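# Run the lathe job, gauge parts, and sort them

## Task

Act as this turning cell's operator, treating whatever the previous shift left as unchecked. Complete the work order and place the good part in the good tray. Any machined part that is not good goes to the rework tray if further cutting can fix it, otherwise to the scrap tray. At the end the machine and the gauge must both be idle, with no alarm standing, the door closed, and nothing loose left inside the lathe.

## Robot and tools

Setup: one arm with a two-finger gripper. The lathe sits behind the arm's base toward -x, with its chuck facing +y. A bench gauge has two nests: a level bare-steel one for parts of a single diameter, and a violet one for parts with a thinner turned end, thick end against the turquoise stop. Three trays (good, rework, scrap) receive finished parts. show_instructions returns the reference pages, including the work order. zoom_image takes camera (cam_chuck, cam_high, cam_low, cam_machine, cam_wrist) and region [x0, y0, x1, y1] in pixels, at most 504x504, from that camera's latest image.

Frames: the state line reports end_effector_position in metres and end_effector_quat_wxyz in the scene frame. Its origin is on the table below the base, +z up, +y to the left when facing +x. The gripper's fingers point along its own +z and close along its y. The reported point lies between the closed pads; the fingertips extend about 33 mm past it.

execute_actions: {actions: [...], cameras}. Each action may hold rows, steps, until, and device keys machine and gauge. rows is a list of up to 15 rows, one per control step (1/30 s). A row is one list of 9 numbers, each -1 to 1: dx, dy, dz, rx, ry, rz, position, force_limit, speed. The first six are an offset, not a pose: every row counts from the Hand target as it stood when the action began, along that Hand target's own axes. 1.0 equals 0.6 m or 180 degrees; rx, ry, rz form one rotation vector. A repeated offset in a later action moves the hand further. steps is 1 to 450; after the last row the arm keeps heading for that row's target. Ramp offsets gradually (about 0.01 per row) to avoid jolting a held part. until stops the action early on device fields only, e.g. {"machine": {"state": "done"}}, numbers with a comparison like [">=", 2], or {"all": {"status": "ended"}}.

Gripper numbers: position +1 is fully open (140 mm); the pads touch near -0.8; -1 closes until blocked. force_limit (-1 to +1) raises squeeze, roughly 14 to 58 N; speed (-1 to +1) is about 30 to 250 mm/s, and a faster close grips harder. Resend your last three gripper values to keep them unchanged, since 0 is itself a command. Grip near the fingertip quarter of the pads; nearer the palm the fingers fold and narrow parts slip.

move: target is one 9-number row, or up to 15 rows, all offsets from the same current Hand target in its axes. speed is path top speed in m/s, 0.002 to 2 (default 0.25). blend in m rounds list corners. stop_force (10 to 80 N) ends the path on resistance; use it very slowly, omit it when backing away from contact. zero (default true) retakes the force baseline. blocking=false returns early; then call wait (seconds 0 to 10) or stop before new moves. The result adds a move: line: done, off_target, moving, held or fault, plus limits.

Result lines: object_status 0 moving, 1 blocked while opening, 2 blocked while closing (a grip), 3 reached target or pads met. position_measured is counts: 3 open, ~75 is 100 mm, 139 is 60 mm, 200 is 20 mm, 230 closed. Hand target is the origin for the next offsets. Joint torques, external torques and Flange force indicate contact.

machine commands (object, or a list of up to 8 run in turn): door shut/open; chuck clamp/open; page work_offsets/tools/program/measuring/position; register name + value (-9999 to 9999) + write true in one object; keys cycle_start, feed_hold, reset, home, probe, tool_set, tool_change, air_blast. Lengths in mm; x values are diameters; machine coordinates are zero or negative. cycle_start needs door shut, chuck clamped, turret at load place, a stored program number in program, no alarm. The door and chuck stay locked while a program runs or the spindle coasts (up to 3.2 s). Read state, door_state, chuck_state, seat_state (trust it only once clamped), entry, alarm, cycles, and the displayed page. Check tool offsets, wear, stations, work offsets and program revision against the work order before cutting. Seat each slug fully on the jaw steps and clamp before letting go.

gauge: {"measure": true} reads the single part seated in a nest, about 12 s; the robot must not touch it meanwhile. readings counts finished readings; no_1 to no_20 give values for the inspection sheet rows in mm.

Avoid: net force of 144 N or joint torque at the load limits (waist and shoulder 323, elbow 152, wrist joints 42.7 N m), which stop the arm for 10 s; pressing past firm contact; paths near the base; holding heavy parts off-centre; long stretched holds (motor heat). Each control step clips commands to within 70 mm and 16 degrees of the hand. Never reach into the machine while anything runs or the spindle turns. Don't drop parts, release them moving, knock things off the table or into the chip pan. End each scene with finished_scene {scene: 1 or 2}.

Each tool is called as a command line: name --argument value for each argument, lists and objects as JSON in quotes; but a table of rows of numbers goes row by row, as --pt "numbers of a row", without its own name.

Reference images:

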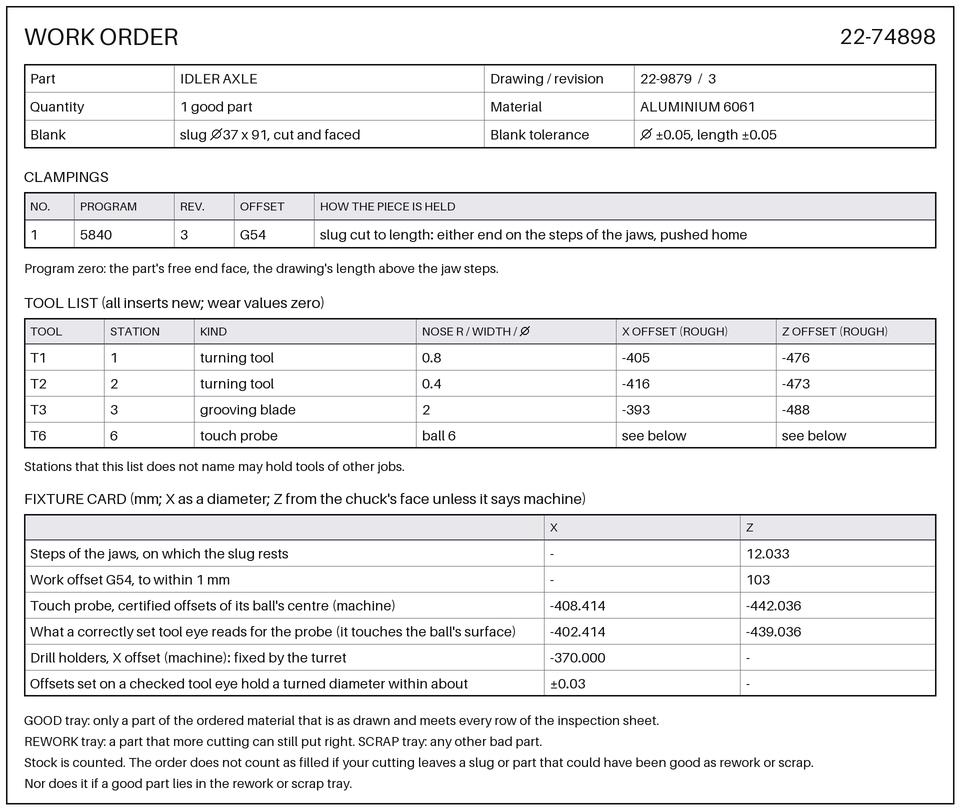

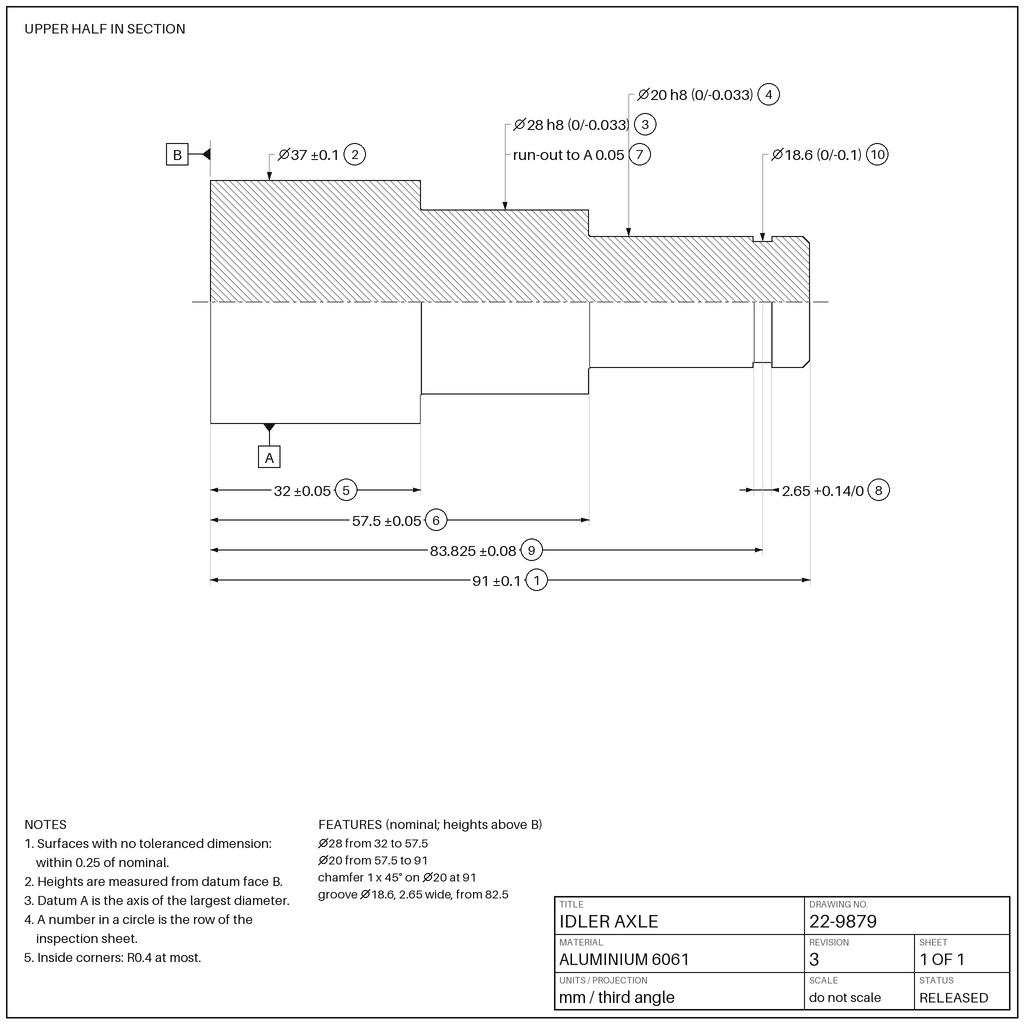

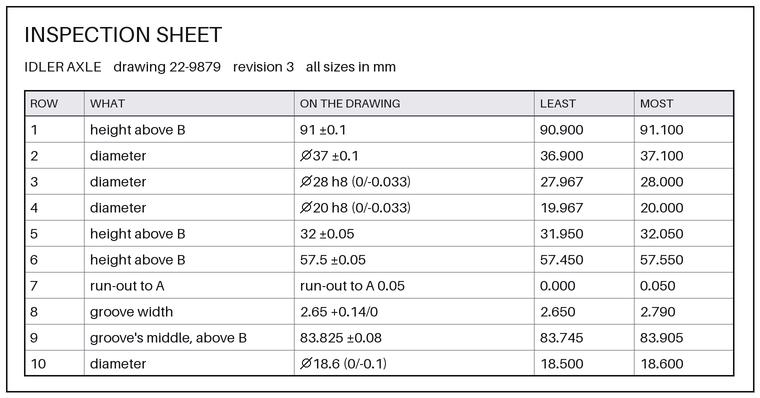

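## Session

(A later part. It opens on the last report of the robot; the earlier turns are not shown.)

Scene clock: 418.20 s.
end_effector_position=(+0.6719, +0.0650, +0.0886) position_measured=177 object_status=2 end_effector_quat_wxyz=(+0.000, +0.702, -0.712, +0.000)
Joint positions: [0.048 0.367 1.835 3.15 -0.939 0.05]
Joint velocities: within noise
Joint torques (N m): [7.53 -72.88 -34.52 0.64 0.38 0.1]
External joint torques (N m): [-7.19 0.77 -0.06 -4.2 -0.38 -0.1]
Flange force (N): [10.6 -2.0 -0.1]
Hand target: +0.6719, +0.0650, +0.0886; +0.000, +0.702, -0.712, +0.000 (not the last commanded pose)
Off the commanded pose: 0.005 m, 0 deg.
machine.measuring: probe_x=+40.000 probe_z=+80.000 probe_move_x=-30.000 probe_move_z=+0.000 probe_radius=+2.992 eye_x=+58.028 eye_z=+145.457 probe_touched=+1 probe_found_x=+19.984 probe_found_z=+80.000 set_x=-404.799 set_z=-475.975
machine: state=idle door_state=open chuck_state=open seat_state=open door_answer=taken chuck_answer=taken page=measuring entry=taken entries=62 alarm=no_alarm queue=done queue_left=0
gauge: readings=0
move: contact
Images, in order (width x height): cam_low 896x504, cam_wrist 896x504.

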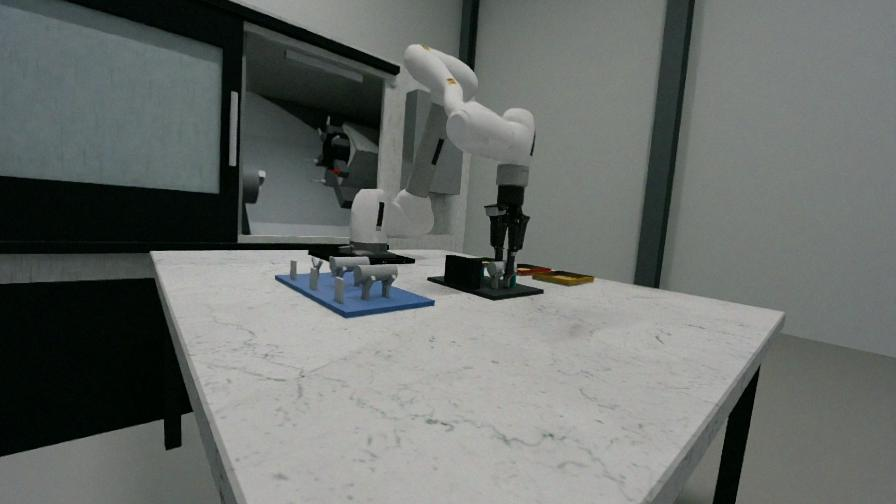

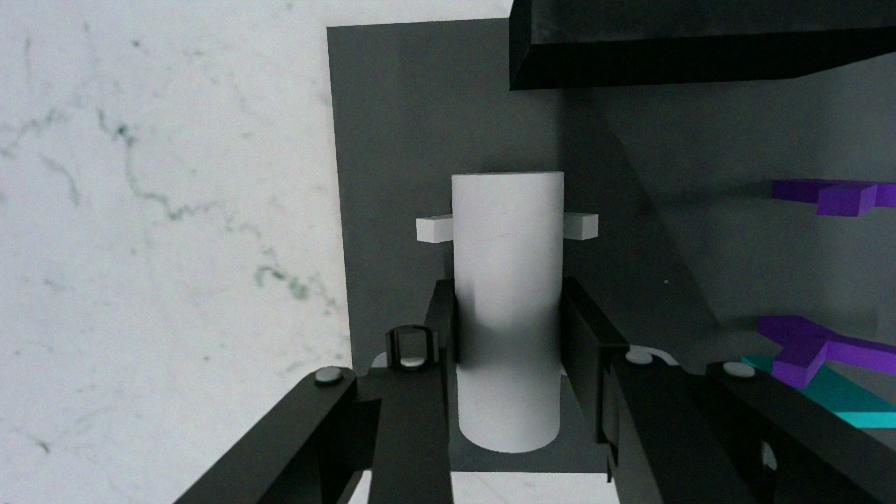

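move --target '[0,0,0.0018,0,0,0,-1,0,-1]' --speed 0.008 --cameras '[]'

execute_actions --actions '[{"rows":[[0,0,0,0,0,0,-0.05,0,-1]],"steps":60},{"gauge":{"measure":true},"steps":450,"until":{"gauge":{"readings":[">",0]}}}]' --cameras '["cam_wrist"]'

Scene clock: 419.77 s.
end_effector_position=(+0.6719, +0.0650, +0.0875) position_measured=177 object_status=2 end_effector_quat_wxyz=(+0.000, +0.702, -0.712, +0.000)
Joint positions: [0.048 0.368 1.836 3.15 -0.937 0.05]
Joint velocities: within noise
Joint torques (N m): [7.76 -69.18 -32.03 0.79 0.32 0.12]
External joint torques (N m): [-7.6 -2.6 -2.42 -4.35 -0.31 -0.12]
Flange force (N): [11.2 -2.2 -5.0]
Hand target: +0.6719, +0.0650, +0.0875; +0.000, +0.702, -0.712, +0.000
Off the commanded pose: 0.000 m, 0 deg.
machine.measuring: probe_x=+40.000 probe_z=+80.000 probe_move_x=-30.000 probe_move_z=+0.000 probe_radius=+2.992 eye_x=+58.028 eye_z=+145.457 probe_touched=+1 probe_found_x=+19.984 probe_found_z=+80.000 set_x=-404.799 set_z=-475.975
machine: state=idle door_state=open chuck_state=open seat_state=open door_answer=taken chuck_answer=taken page=measuring entry=taken entries=62 alarm=no_alarm queue=done queue_left=0
gauge: readings=0
move: done
No camera images: "cameras" was empty.

Scene clock: 433.97 s.
end_effector_position=(+0.6719, +0.0650, +0.0875) position_measured=135 object_status=3 end_effector_quat_wxyz=(+0.000, +0.702, -0.712, +0.000)
Joint positions: [0.048 0.368 1.836 3.15 -0.937 0.05]
Joint velocities: within noise
Joint torques (N m): [-1.7 -73.14 -33.54 -3.42 0.05 0.06]
External joint torques (N m): [1.84 1.79 -0.8 -0.12 -0.05 -0.06]
External joint torques at the end of the 1st action: [2.04 0.92 -0.96 -0.13 -0.02 -0.12]
Flange force (N): [-3.1 -3.9 1.1]
Flange force at the end of the 1st action (N): [-3.2 -3.0 0.2]
Hand target: +0.6719, +0.0650, +0.0875; +0.000, +0.702, -0.712, +0.000
Off the commanded pose: 0.000 m, 0 deg.
machine.measuring: probe_x=+40.000 probe_z=+80.000 probe_move_x=-30.000 probe_move_z=+0.000 probe_radius=+2.992 eye_x=+58.028 eye_z=+145.457 probe_touched=+1 probe_found_x=+19.984 probe_found_z=+80.000 set_x=-404.799 set_z=-475.975
machine: state=idle door_state=open chuck_state=open seat_state=open door_answer=taken chuck_answer=taken page=measuring entry=taken entries=62 alarm=no_alarm queue=done queue_left=0
gauge: message=started readings=1 no_1=91.010 no_2=36.979 no_3=27.981 no_4=19.983 no_5=32.002 no_6=57.501 no_7=0.006 no_8=2.721 no_9=83.828 no_10=18.550
Images, in order (width x height): cam_wrist 896x504.

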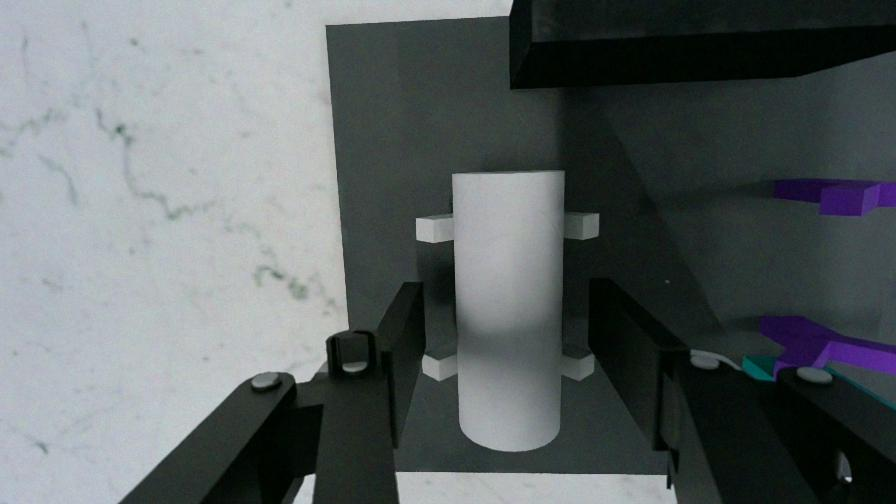

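execute_actions --actions '[{"rows":[[0,0,0,0,0,0,-1,0,-1]],"steps":75}]' --cameras '[]'

move --pt "0 0 -0.15 0 0 0 -1 0 -1" --pt "0 0 -0.354 0 0 0 -1 0 -1" --pt "-0.5485 0.7045 -0.354 0 0 0 -1 0 -1" --speed '[0.06,0.2,0.3]' --blend '[0.02,0.05,0]' --cameras '["cam_wrist","cam_high"]'

Scene clock: 437.93 s.
end_effector_position=(+0.6719, +0.0650, +0.0875) position_measured=177 object_status=2 end_effector_quat_wxyz=(+0.000, +0.702, -0.712, +0.000)
Joint positions: [0.048 0.368 1.836 3.15 -0.937 0.05]
Joint velocities: within noise
Joint torques (N m): [-1.95 -62.78 -34.52 -3.76 4.56 -0.4]
External joint torques (N m): [2.28 -9 0.06 0.21 -4.56 0.4]
Flange force (N): [-3.1 9.4 -16.7]
Hand target: +0.6719, +0.0650, +0.0875; +0.000, +0.702, -0.712, +0.000
Off the commanded pose: 0.000 m, 0 deg.
machine.measuring: probe_x=+40.000 probe_z=+80.000 probe_move_x=-30.000 probe_move_z=+0.000 probe_radius=+2.992 eye_x=+58.028 eye_z=+145.457 probe_touched=+1 probe_found_x=+19.984 probe_found_z=+80.000 set_x=-404.799 set_z=-475.975
machine: state=idle door_state=open chuck_state=open seat_state=open door_answer=taken chuck_answer=taken page=measuring entry=taken entries=62 alarm=no_alarm queue=done queue_left=0
gauge: message=started readings=1 no_1=91.010 no_2=36.979 no_3=27.981 no_4=19.983 no_5=32.002 no_6=57.501 no_7=0.006 no_8=2.721 no_9=83.828 no_10=18.550
No camera images: "cameras" was empty.

Scene clock: 442.37 s.
end_effector_position=(+0.2538, +0.4000, +0.2999) position_measured=177 object_status=2 end_effector_quat_wxyz=(+0.000, +0.702, -0.712, +0.000)
Joint positions: [0.934 -0.111 1.961 3.146 -1.286 0.94]
Joint velocities: within noise
Joint torques (N m): [-0.71 -31.35 -41.44 -4.11 -0.02 0.11]
External joint torques (N m): [0.37 2.32 0.32 -0.14 0.01 -0.11]
Flange force (N): [-3.2 -1.4 1.6]
Hand target: +0.2538, +0.4000, +0.2999; +0.000, +0.702, -0.712, +0.000
Off the commanded pose: 0.000 m, 0 deg.
machine.measuring: probe_x=+40.000 probe_z=+80.000 probe_move_x=-30.000 probe_move_z=+0.000 probe_radius=+2.992 eye_x=+58.028 eye_z=+145.457 probe_touched=+1 probe_found_x=+19.984 probe_found_z=+80.000 set_x=-404.799 set_z=-475.975
machine: state=idle door_state=open chuck_state=open seat_state=open door_answer=taken chuck_answer=taken page=measuring entry=taken entries=62 alarm=no_alarm queue=done queue_left=0
gauge: message=started readings=1 no_1=91.010 no_2=36.979 no_3=27.981 no_4=19.983 no_5=32.002 no_6=57.501 no_7=0.006 no_8=2.721 no_9=83.828 no_10=18.550
move: done
Images, in order (width x height): cam_high 896x504, cam_wrist 896x504.

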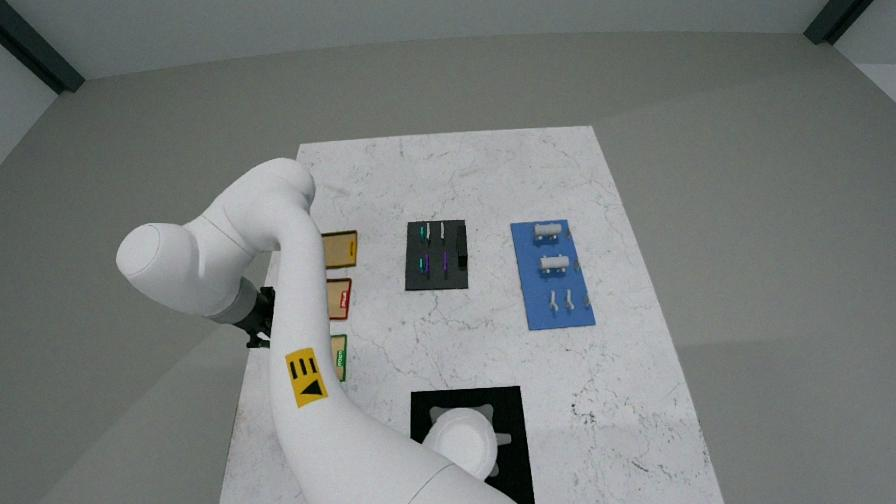

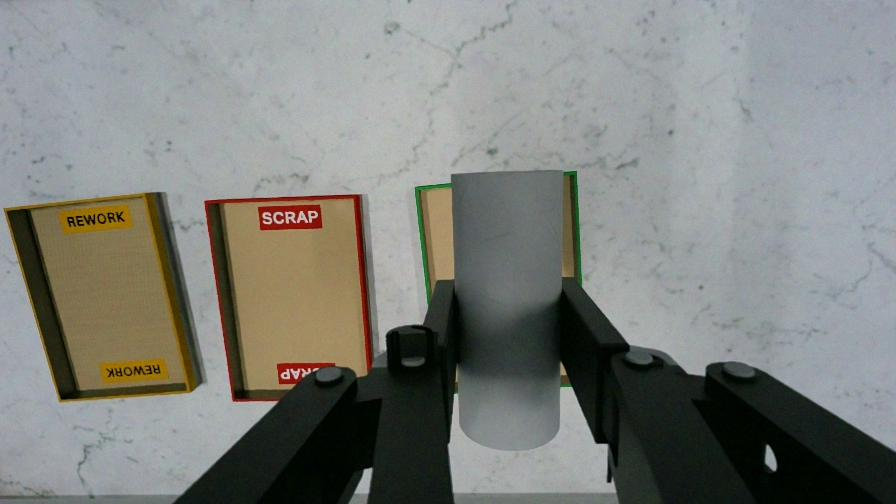

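move --pt "-0.105 0.001 0.0 0 0 0 -1 0 -1" --pt "-0.105 0.001 0.36 0 0 0 -1 0 -1" --speed '[0.2,0.12]' --blend '[0.03,0]' --cameras '["cam_wrist"]'

move --target '[0,0,0.1,0,0,0,-1,0,-1]' --speed 0.012 --stop_force 10 --cameras '["cam_wrist"]'

Scene clock: 446.60 s.
end_effector_position=(+0.2541, +0.4630, +0.0839) position_measured=177 object_status=2 end_effector_quat_wxyz=(+0.000, +0.702, -0.712, +0.000)
Joint positions: [1.008 0.164 2.118 3.147 -0.853 1.011]
Joint velocities: within noise
Joint torques (N m): [-1.89 -52.41 -32.66 -3.23 -0.05 0.01]
External joint torques (N m): [1.55 3.57 0.18 -0.12 0.04 -0.01]
Flange force (N): [-5.7 0.2 4.7]
Hand target: +0.2541, +0.4630, +0.0838; +0.000, +0.702, -0.712, +0.000
Off the commanded pose: 0.000 m, 0 deg.
machine.measuring: probe_x=+40.000 probe_z=+80.000 probe_move_x=-30.000 probe_move_z=+0.000 probe_radius=+2.992 eye_x=+58.028 eye_z=+145.457 probe_touched=+1 probe_found_x=+19.984 probe_found_z=+80.000 set_x=-404.799 set_z=-475.975
machine: state=idle door_state=open chuck_state=open seat_state=open door_answer=taken chuck_answer=taken page=measuring entry=taken entries=62 alarm=no_alarm queue=done queue_left=0
gauge: message=started readings=1 no_1=91.010 no_2=36.979 no_3=27.981 no_4=19.983 no_5=32.002 no_6=57.501 no_7=0.006 no_8=2.721 no_9=83.828 no_10=18.550
move: done
Images, in order (width x height): cam_wrist 896x504.

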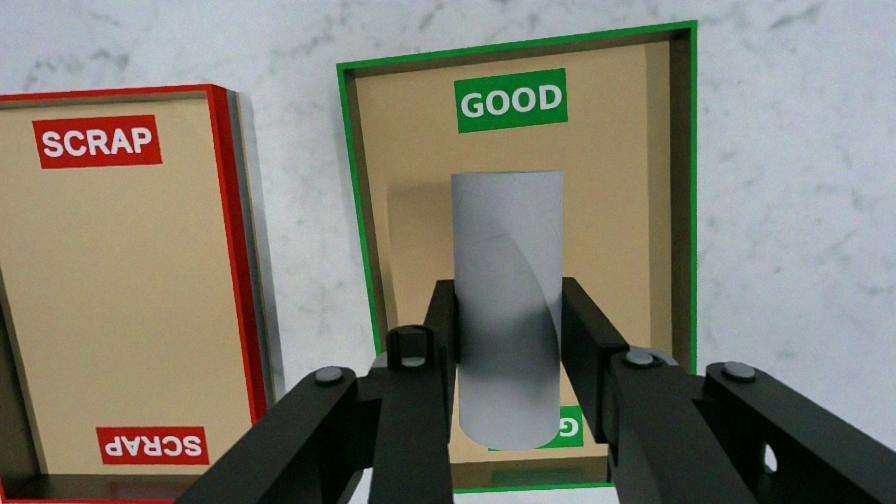

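Scene clock: 450.93 s.
end_effector_position=(+0.2541, +0.4630, +0.0395) position_measured=177 object_status=2 end_effector_quat_wxyz=(+0.000, +0.702, -0.712, +0.000)
Joint positions: [1.008 0.222 2.152 3.147 -0.761 1.011]
Joint velocities: within noise
Joint torques (N m): [-0.28 -34.02 -19.08 -1.94 2.15 -0.01]
External joint torques (N m): [-0.03 -17.99 -10.66 -1.13 -2.16 0.01]
Flange force (N): [3.1 1.8 -37.0]
Hand target: +0.2541, +0.4630, +0.0395; +0.000, +0.702, -0.712, +0.000 (not the last commanded pose)
Off the commanded pose: 0.016 m, 0 deg.
machine.measuring: probe_x=+40.000 probe_z=+80.000 probe_move_x=-30.000 probe_move_z=+0.000 probe_radius=+2.992 eye_x=+58.028 eye_z=+145.457 probe_touched=+1 probe_found_x=+19.984 probe_found_z=+80.000 set_x=-404.799 set_z=-475.975
machine: state=idle door_state=open chuck_state=open seat_state=open door_answer=taken chuck_answer=taken page=measuring entry=taken entries=62 alarm=no_alarm queue=done queue_left=0
gauge: message=started readings=1 no_1=91.010 no_2=36.979 no_3=27.981 no_4=19.983 no_5=32.002 no_6=57.501 no_7=0.006 no_8=2.721 no_9=83.828 no_10=18.550
move: contact
Images, in order (width x height): cam_wrist 896x504.

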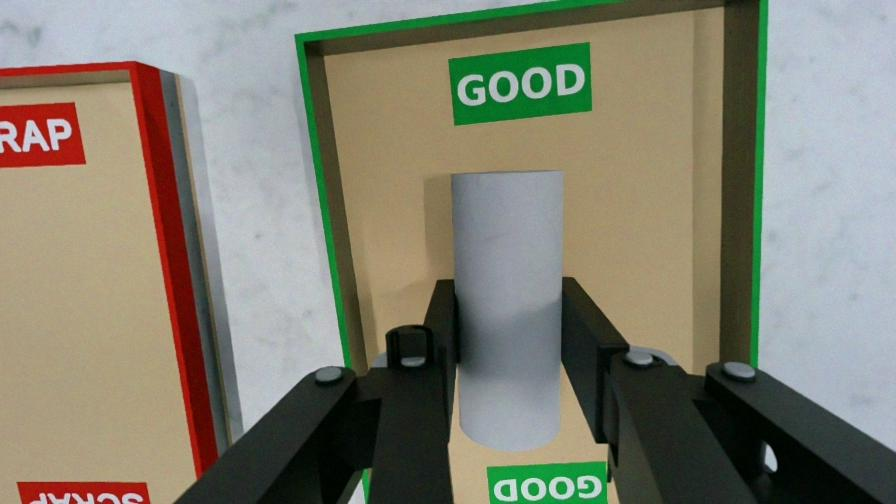

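move --target '[0,0,-0.0012,0,0,0,-1,0,-1]' --speed 0.01 --cameras '[]'

execute_actions --actions '[{"rows":[[0,0,0,0,0,0,-0.3,0,-1]],"steps":45},{"rows":[[0,0,0,0,0,0,-0.05,0,-1]],"steps":30}]' --cameras '["cam_wrist"]'

move --target '[0,0,-0.4,0,0,0,-0.05,0,-1]' --speed 0.12 --cameras '["cam_wrist","cam_machine"]'

execute_actions --actions '[{"machine":{"door":"shut"},"steps":60},{"steps":300,"until":{"machine":{"door_state":"shut"}}},{"steps":60,"until":{"machine":{"queue":["!=","running"]}}}]' --cameras '["cam_wrist","cam_machine","cam_chuck","cam_high"]'

Scene clock: 452.80 s.
end_effector_position=(+0.2541, +0.4630, +0.0402) position_measured=177 object_status=2 end_effector_quat_wxyz=(+0.000, +0.702, -0.712, +0.000)
Joint positions: [1.008 0.221 2.151 3.147 -0.763 1.011]
Joint velocities: within noise
Joint torques (N m): [-2.12 -54.27 -30.45 -2.91 -0.1 0.07]
External joint torques (N m): [1.91 2.08 0.66 -0.15 0.09 -0.07]
Flange force (N): [-3.2 2.2 3.6]
Hand target: +0.2541, +0.4630, +0.0402; +0.000, +0.702, -0.712, +0.000
Off the commanded pose: 0.000 m, 0 deg.
machine.measuring: probe_x=+40.000 probe_z=+80.000 probe_move_x=-30.000 probe_move_z=+0.000 probe_radius=+2.992 eye_x=+58.028 eye_z=+145.457 probe_touched=+1 probe_found_x=+19.984 probe_found_z=+80.000 set_x=-404.799 set_z=-475.975
machine: state=idle door_state=open chuck_state=open seat_state=open door_answer=taken chuck_answer=taken page=measuring entry=taken entries=62 alarm=no_alarm queue=done queue_left=0
gauge: message=started readings=1 no_1=91.010 no_2=36.979 no_3=27.981 no_4=19.983 no_5=32.002 no_6=57.501 no_7=0.006 no_8=2.721 no_9=83.828 no_10=18.550
move: done
No camera images: "cameras" was empty.

Scene clock: 455.50 s.
end_effector_position=(+0.2541, +0.4630, +0.0402) position_measured=135 object_status=3 end_effector_quat_wxyz=(+0.000, +0.702, -0.712, +0.000)
Joint positions: [1.008 0.221 2.151 3.147 -0.763 1.011]
Joint velocities: within noise
Joint torques (N m): [-1.52 -53.65 -29.22 -2.94 -0.05 0.04]
External joint torques (N m): [1.18 1.36 -0.63 -0.15 0.03 -0.04]
External joint torques at the end of the 1st action: [2.06 0.87 -0.87 -0.12 -0.05 -0.08]
Flange force (N): [-3.8 0.5 1.5]
Flange force at the end of the 1st action (N): [-4.4 1.9 0.5]
Hand target: +0.2541, +0.4630, +0.0402; +0.000, +0.702, -0.712, +0.000
Off the commanded pose: 0.000 m, 0 deg.
machine.measuring: probe_x=+40.000 probe_z=+80.000 probe_move_x=-30.000 probe_move_z=+0.000 probe_radius=+2.992 eye_x=+58.028 eye_z=+145.457 probe_touched=+1 probe_found_x=+19.984 probe_found_z=+80.000 set_x=-404.799 set_z=-475.975
machine: state=idle door_state=open chuck_state=open seat_state=open door_answer=taken chuck_answer=taken page=measuring entry=taken entries=62 alarm=no_alarm queue=done queue_left=0
gauge: message=started readings=1 no_1=91.010 no_2=36.979 no_3=27.981 no_4=19.983 no_5=32.002 no_6=57.501 no_7=0.006 no_8=2.721 no_9=83.828 no_10=18.550
Images, in order (width x height): cam_wrist 896x504.

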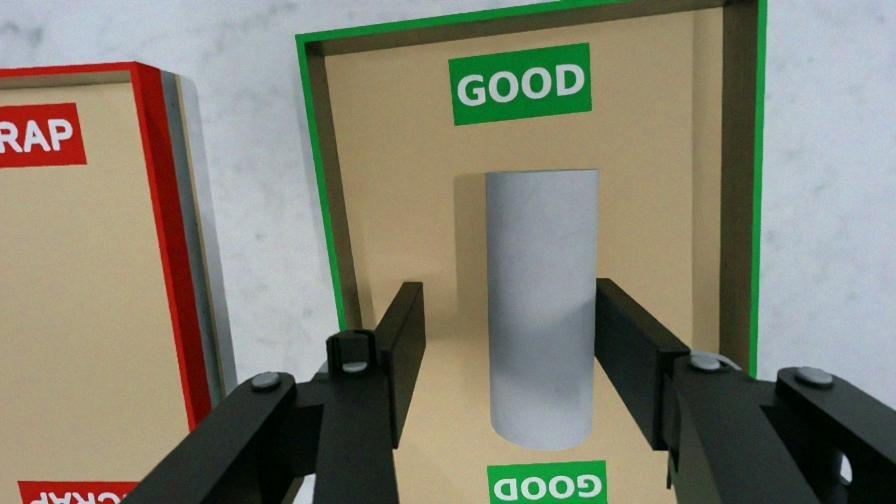

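Scene clock: 457.93 s.
end_effector_position=(+0.2541, +0.4630, +0.2802) position_measured=135 object_status=3 end_effector_quat_wxyz=(+0.000, +0.702, -0.712, +0.000)
Joint positions: [1.006 -0.011 1.904 3.146 -1.243 1.012]
Joint velocities: within noise
Joint torques (N m): [-1.73 -40.07 -38.83 -4.06 -0.26 0.05]
External joint torques (N m): [1.59 1.62 -1.62 -0.1 0.24 -0.05]
Flange force (N): [-6.2 0.0 -0.8]
Hand target: +0.2541, +0.4630, +0.2802; +0.000, +0.702, -0.712, +0.000
Off the commanded pose: 0.000 m, 0 deg.
machine.measuring: probe_x=+40.000 probe_z=+80.000 probe_move_x=-30.000 probe_move_z=+0.000 probe_radius=+2.992 eye_x=+58.028 eye_z=+145.457 probe_touched=+1 probe_found_x=+19.984 probe_found_z=+80.000 set_x=-404.799 set_z=-475.975
machine: state=idle door_state=open chuck_state=open seat_state=open door_answer=taken chuck_answer=taken page=measuring entry=taken entries=62 alarm=no_alarm queue=done queue_left=0
gauge: message=started readings=1 no_1=91.010 no_2=36.979 no_3=27.981 no_4=19.983 no_5=32.002 no_6=57.501 no_7=0.006 no_8=2.721 no_9=83.828 no_10=18.550
move: done
Images, in order (width x height): cam_machine 896x504, cam_wrist 896x504.

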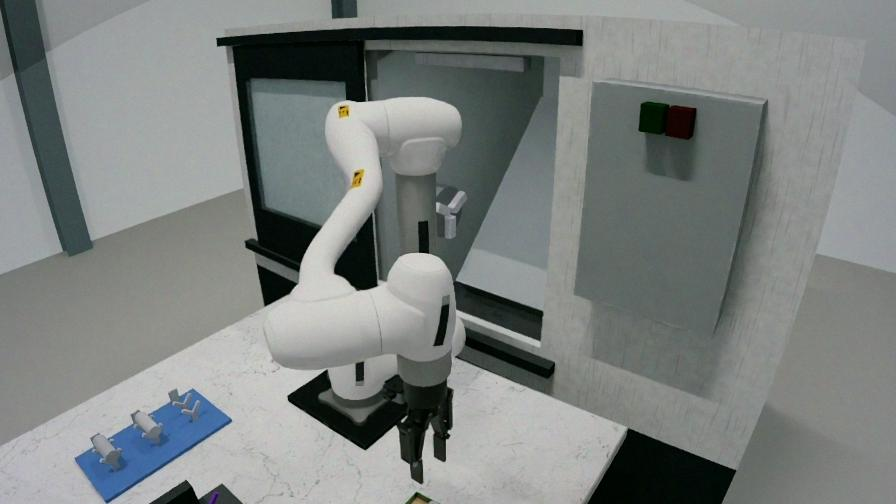

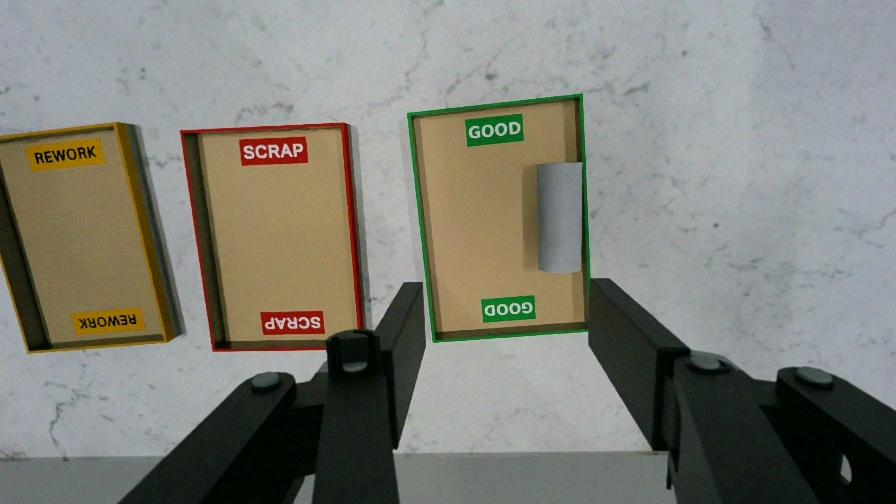

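Scene clock: 460.70 s.
end_effector_position=(+0.2541, +0.4630, +0.2803) position_measured=135 object_status=3 end_effector_quat_wxyz=(+0.000, +0.702, -0.712, +0.000)
Joint positions: [1.006 -0.011 1.904 3.146 -1.243 1.012]
Joint velocities: within noise
Joint torques (N m): [-2.17 -39.96 -39.6 -4.08 0.03 0.04]
External joint torques (N m): [2 1.52 -0.87 -0.08 -0.05 -0.04]
External joint torques at the end of the 1st action: [1.96 1.51 -1.01 -0.18 0.06 -0.04]
External joint torques at the end of the 2nd action: [2.06 1.69 -0.91 -0.19 -0.04 -0.02]
Flange force (N): [-5.4 1.4 -0.4]
Flange force at the end of the 1st action (N): [-5.5 1.2 -0.4]
Flange force at the end of the 2nd action (N): [-5.8 1.3 -0.4]
Hand target: +0.2541, +0.4630, +0.2802; +0.000, +0.702, -0.712, +0.000
Tool commands: gripper/position=-0.05 gripper/force_limit=+0.0 gripper/speed=-1.0
Off the commanded pose: 0.000 m, 0 deg.
machine.measuring: probe_x=+40.000 probe_z=+80.000 probe_move_x=-30.000 probe_move_z=+0.000 probe_radius=+2.992 eye_x=+58.028 eye_z=+145.457 probe_touched=+1 probe_found_x=+19.984 probe_found_z=+80.000 set_x=-404.799 set_z=-475.975
machine: state=idle door_state=shut chuck_state=open seat_state=open door_answer=taken chuck_answer=taken page=measuring entry=taken entries=62 alarm=no_alarm queue=done queue_left=0
gauge: message=started readings=1 no_1=91.010 no_2=36.979 no_3=27.981 no_4=19.983 no_5=32.002 no_6=57.501 no_7=0.006 no_8=2.721 no_9=83.828 no_10=18.550
Images, in order (width x height): cam_chuck 896x504, cam_high 896x504, cam_machine 896x504, cam_wrist 896x504.

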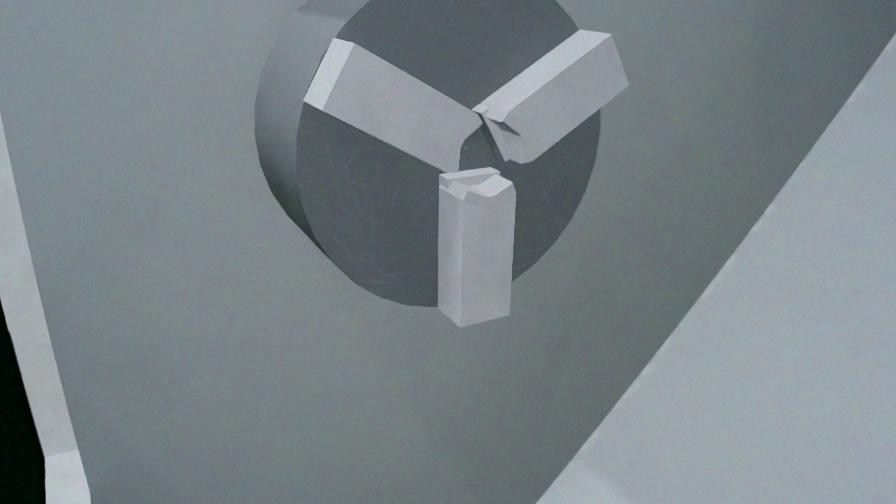

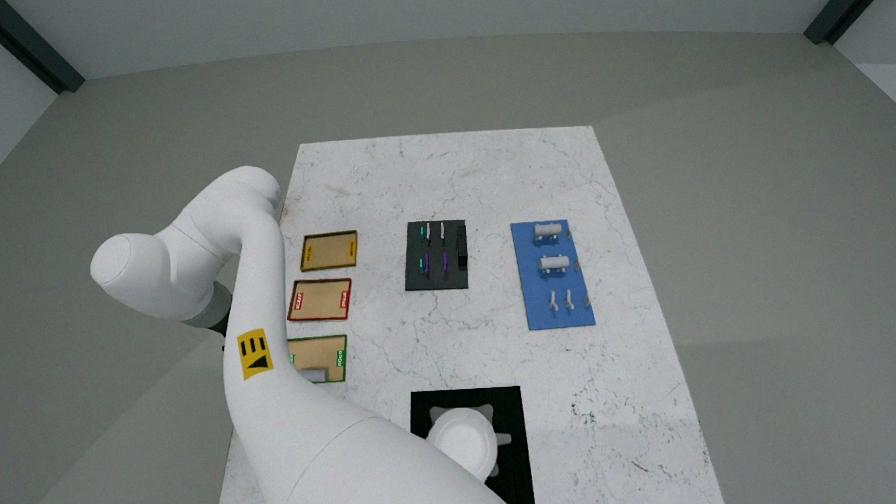

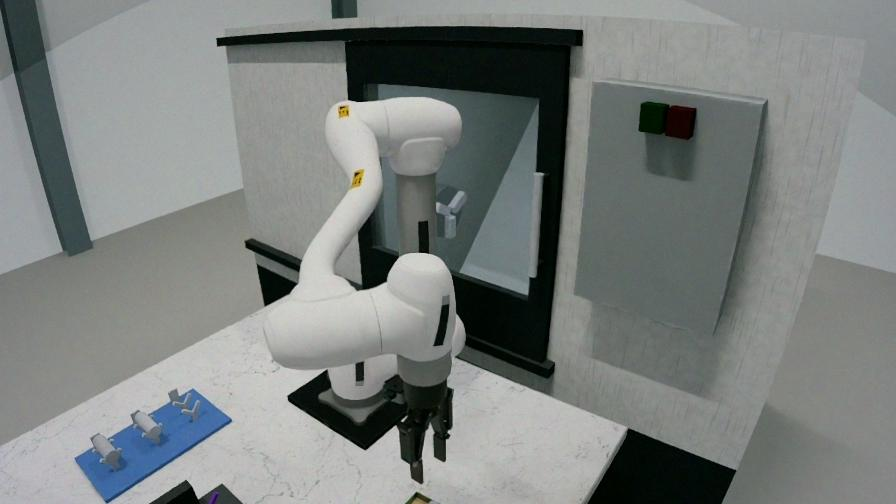

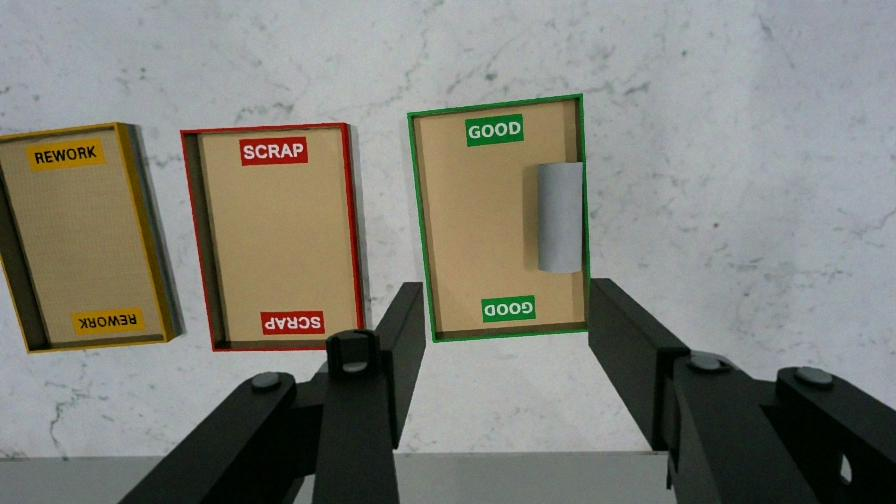

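finished_scene --scene 2

The scene is finished: the task was done.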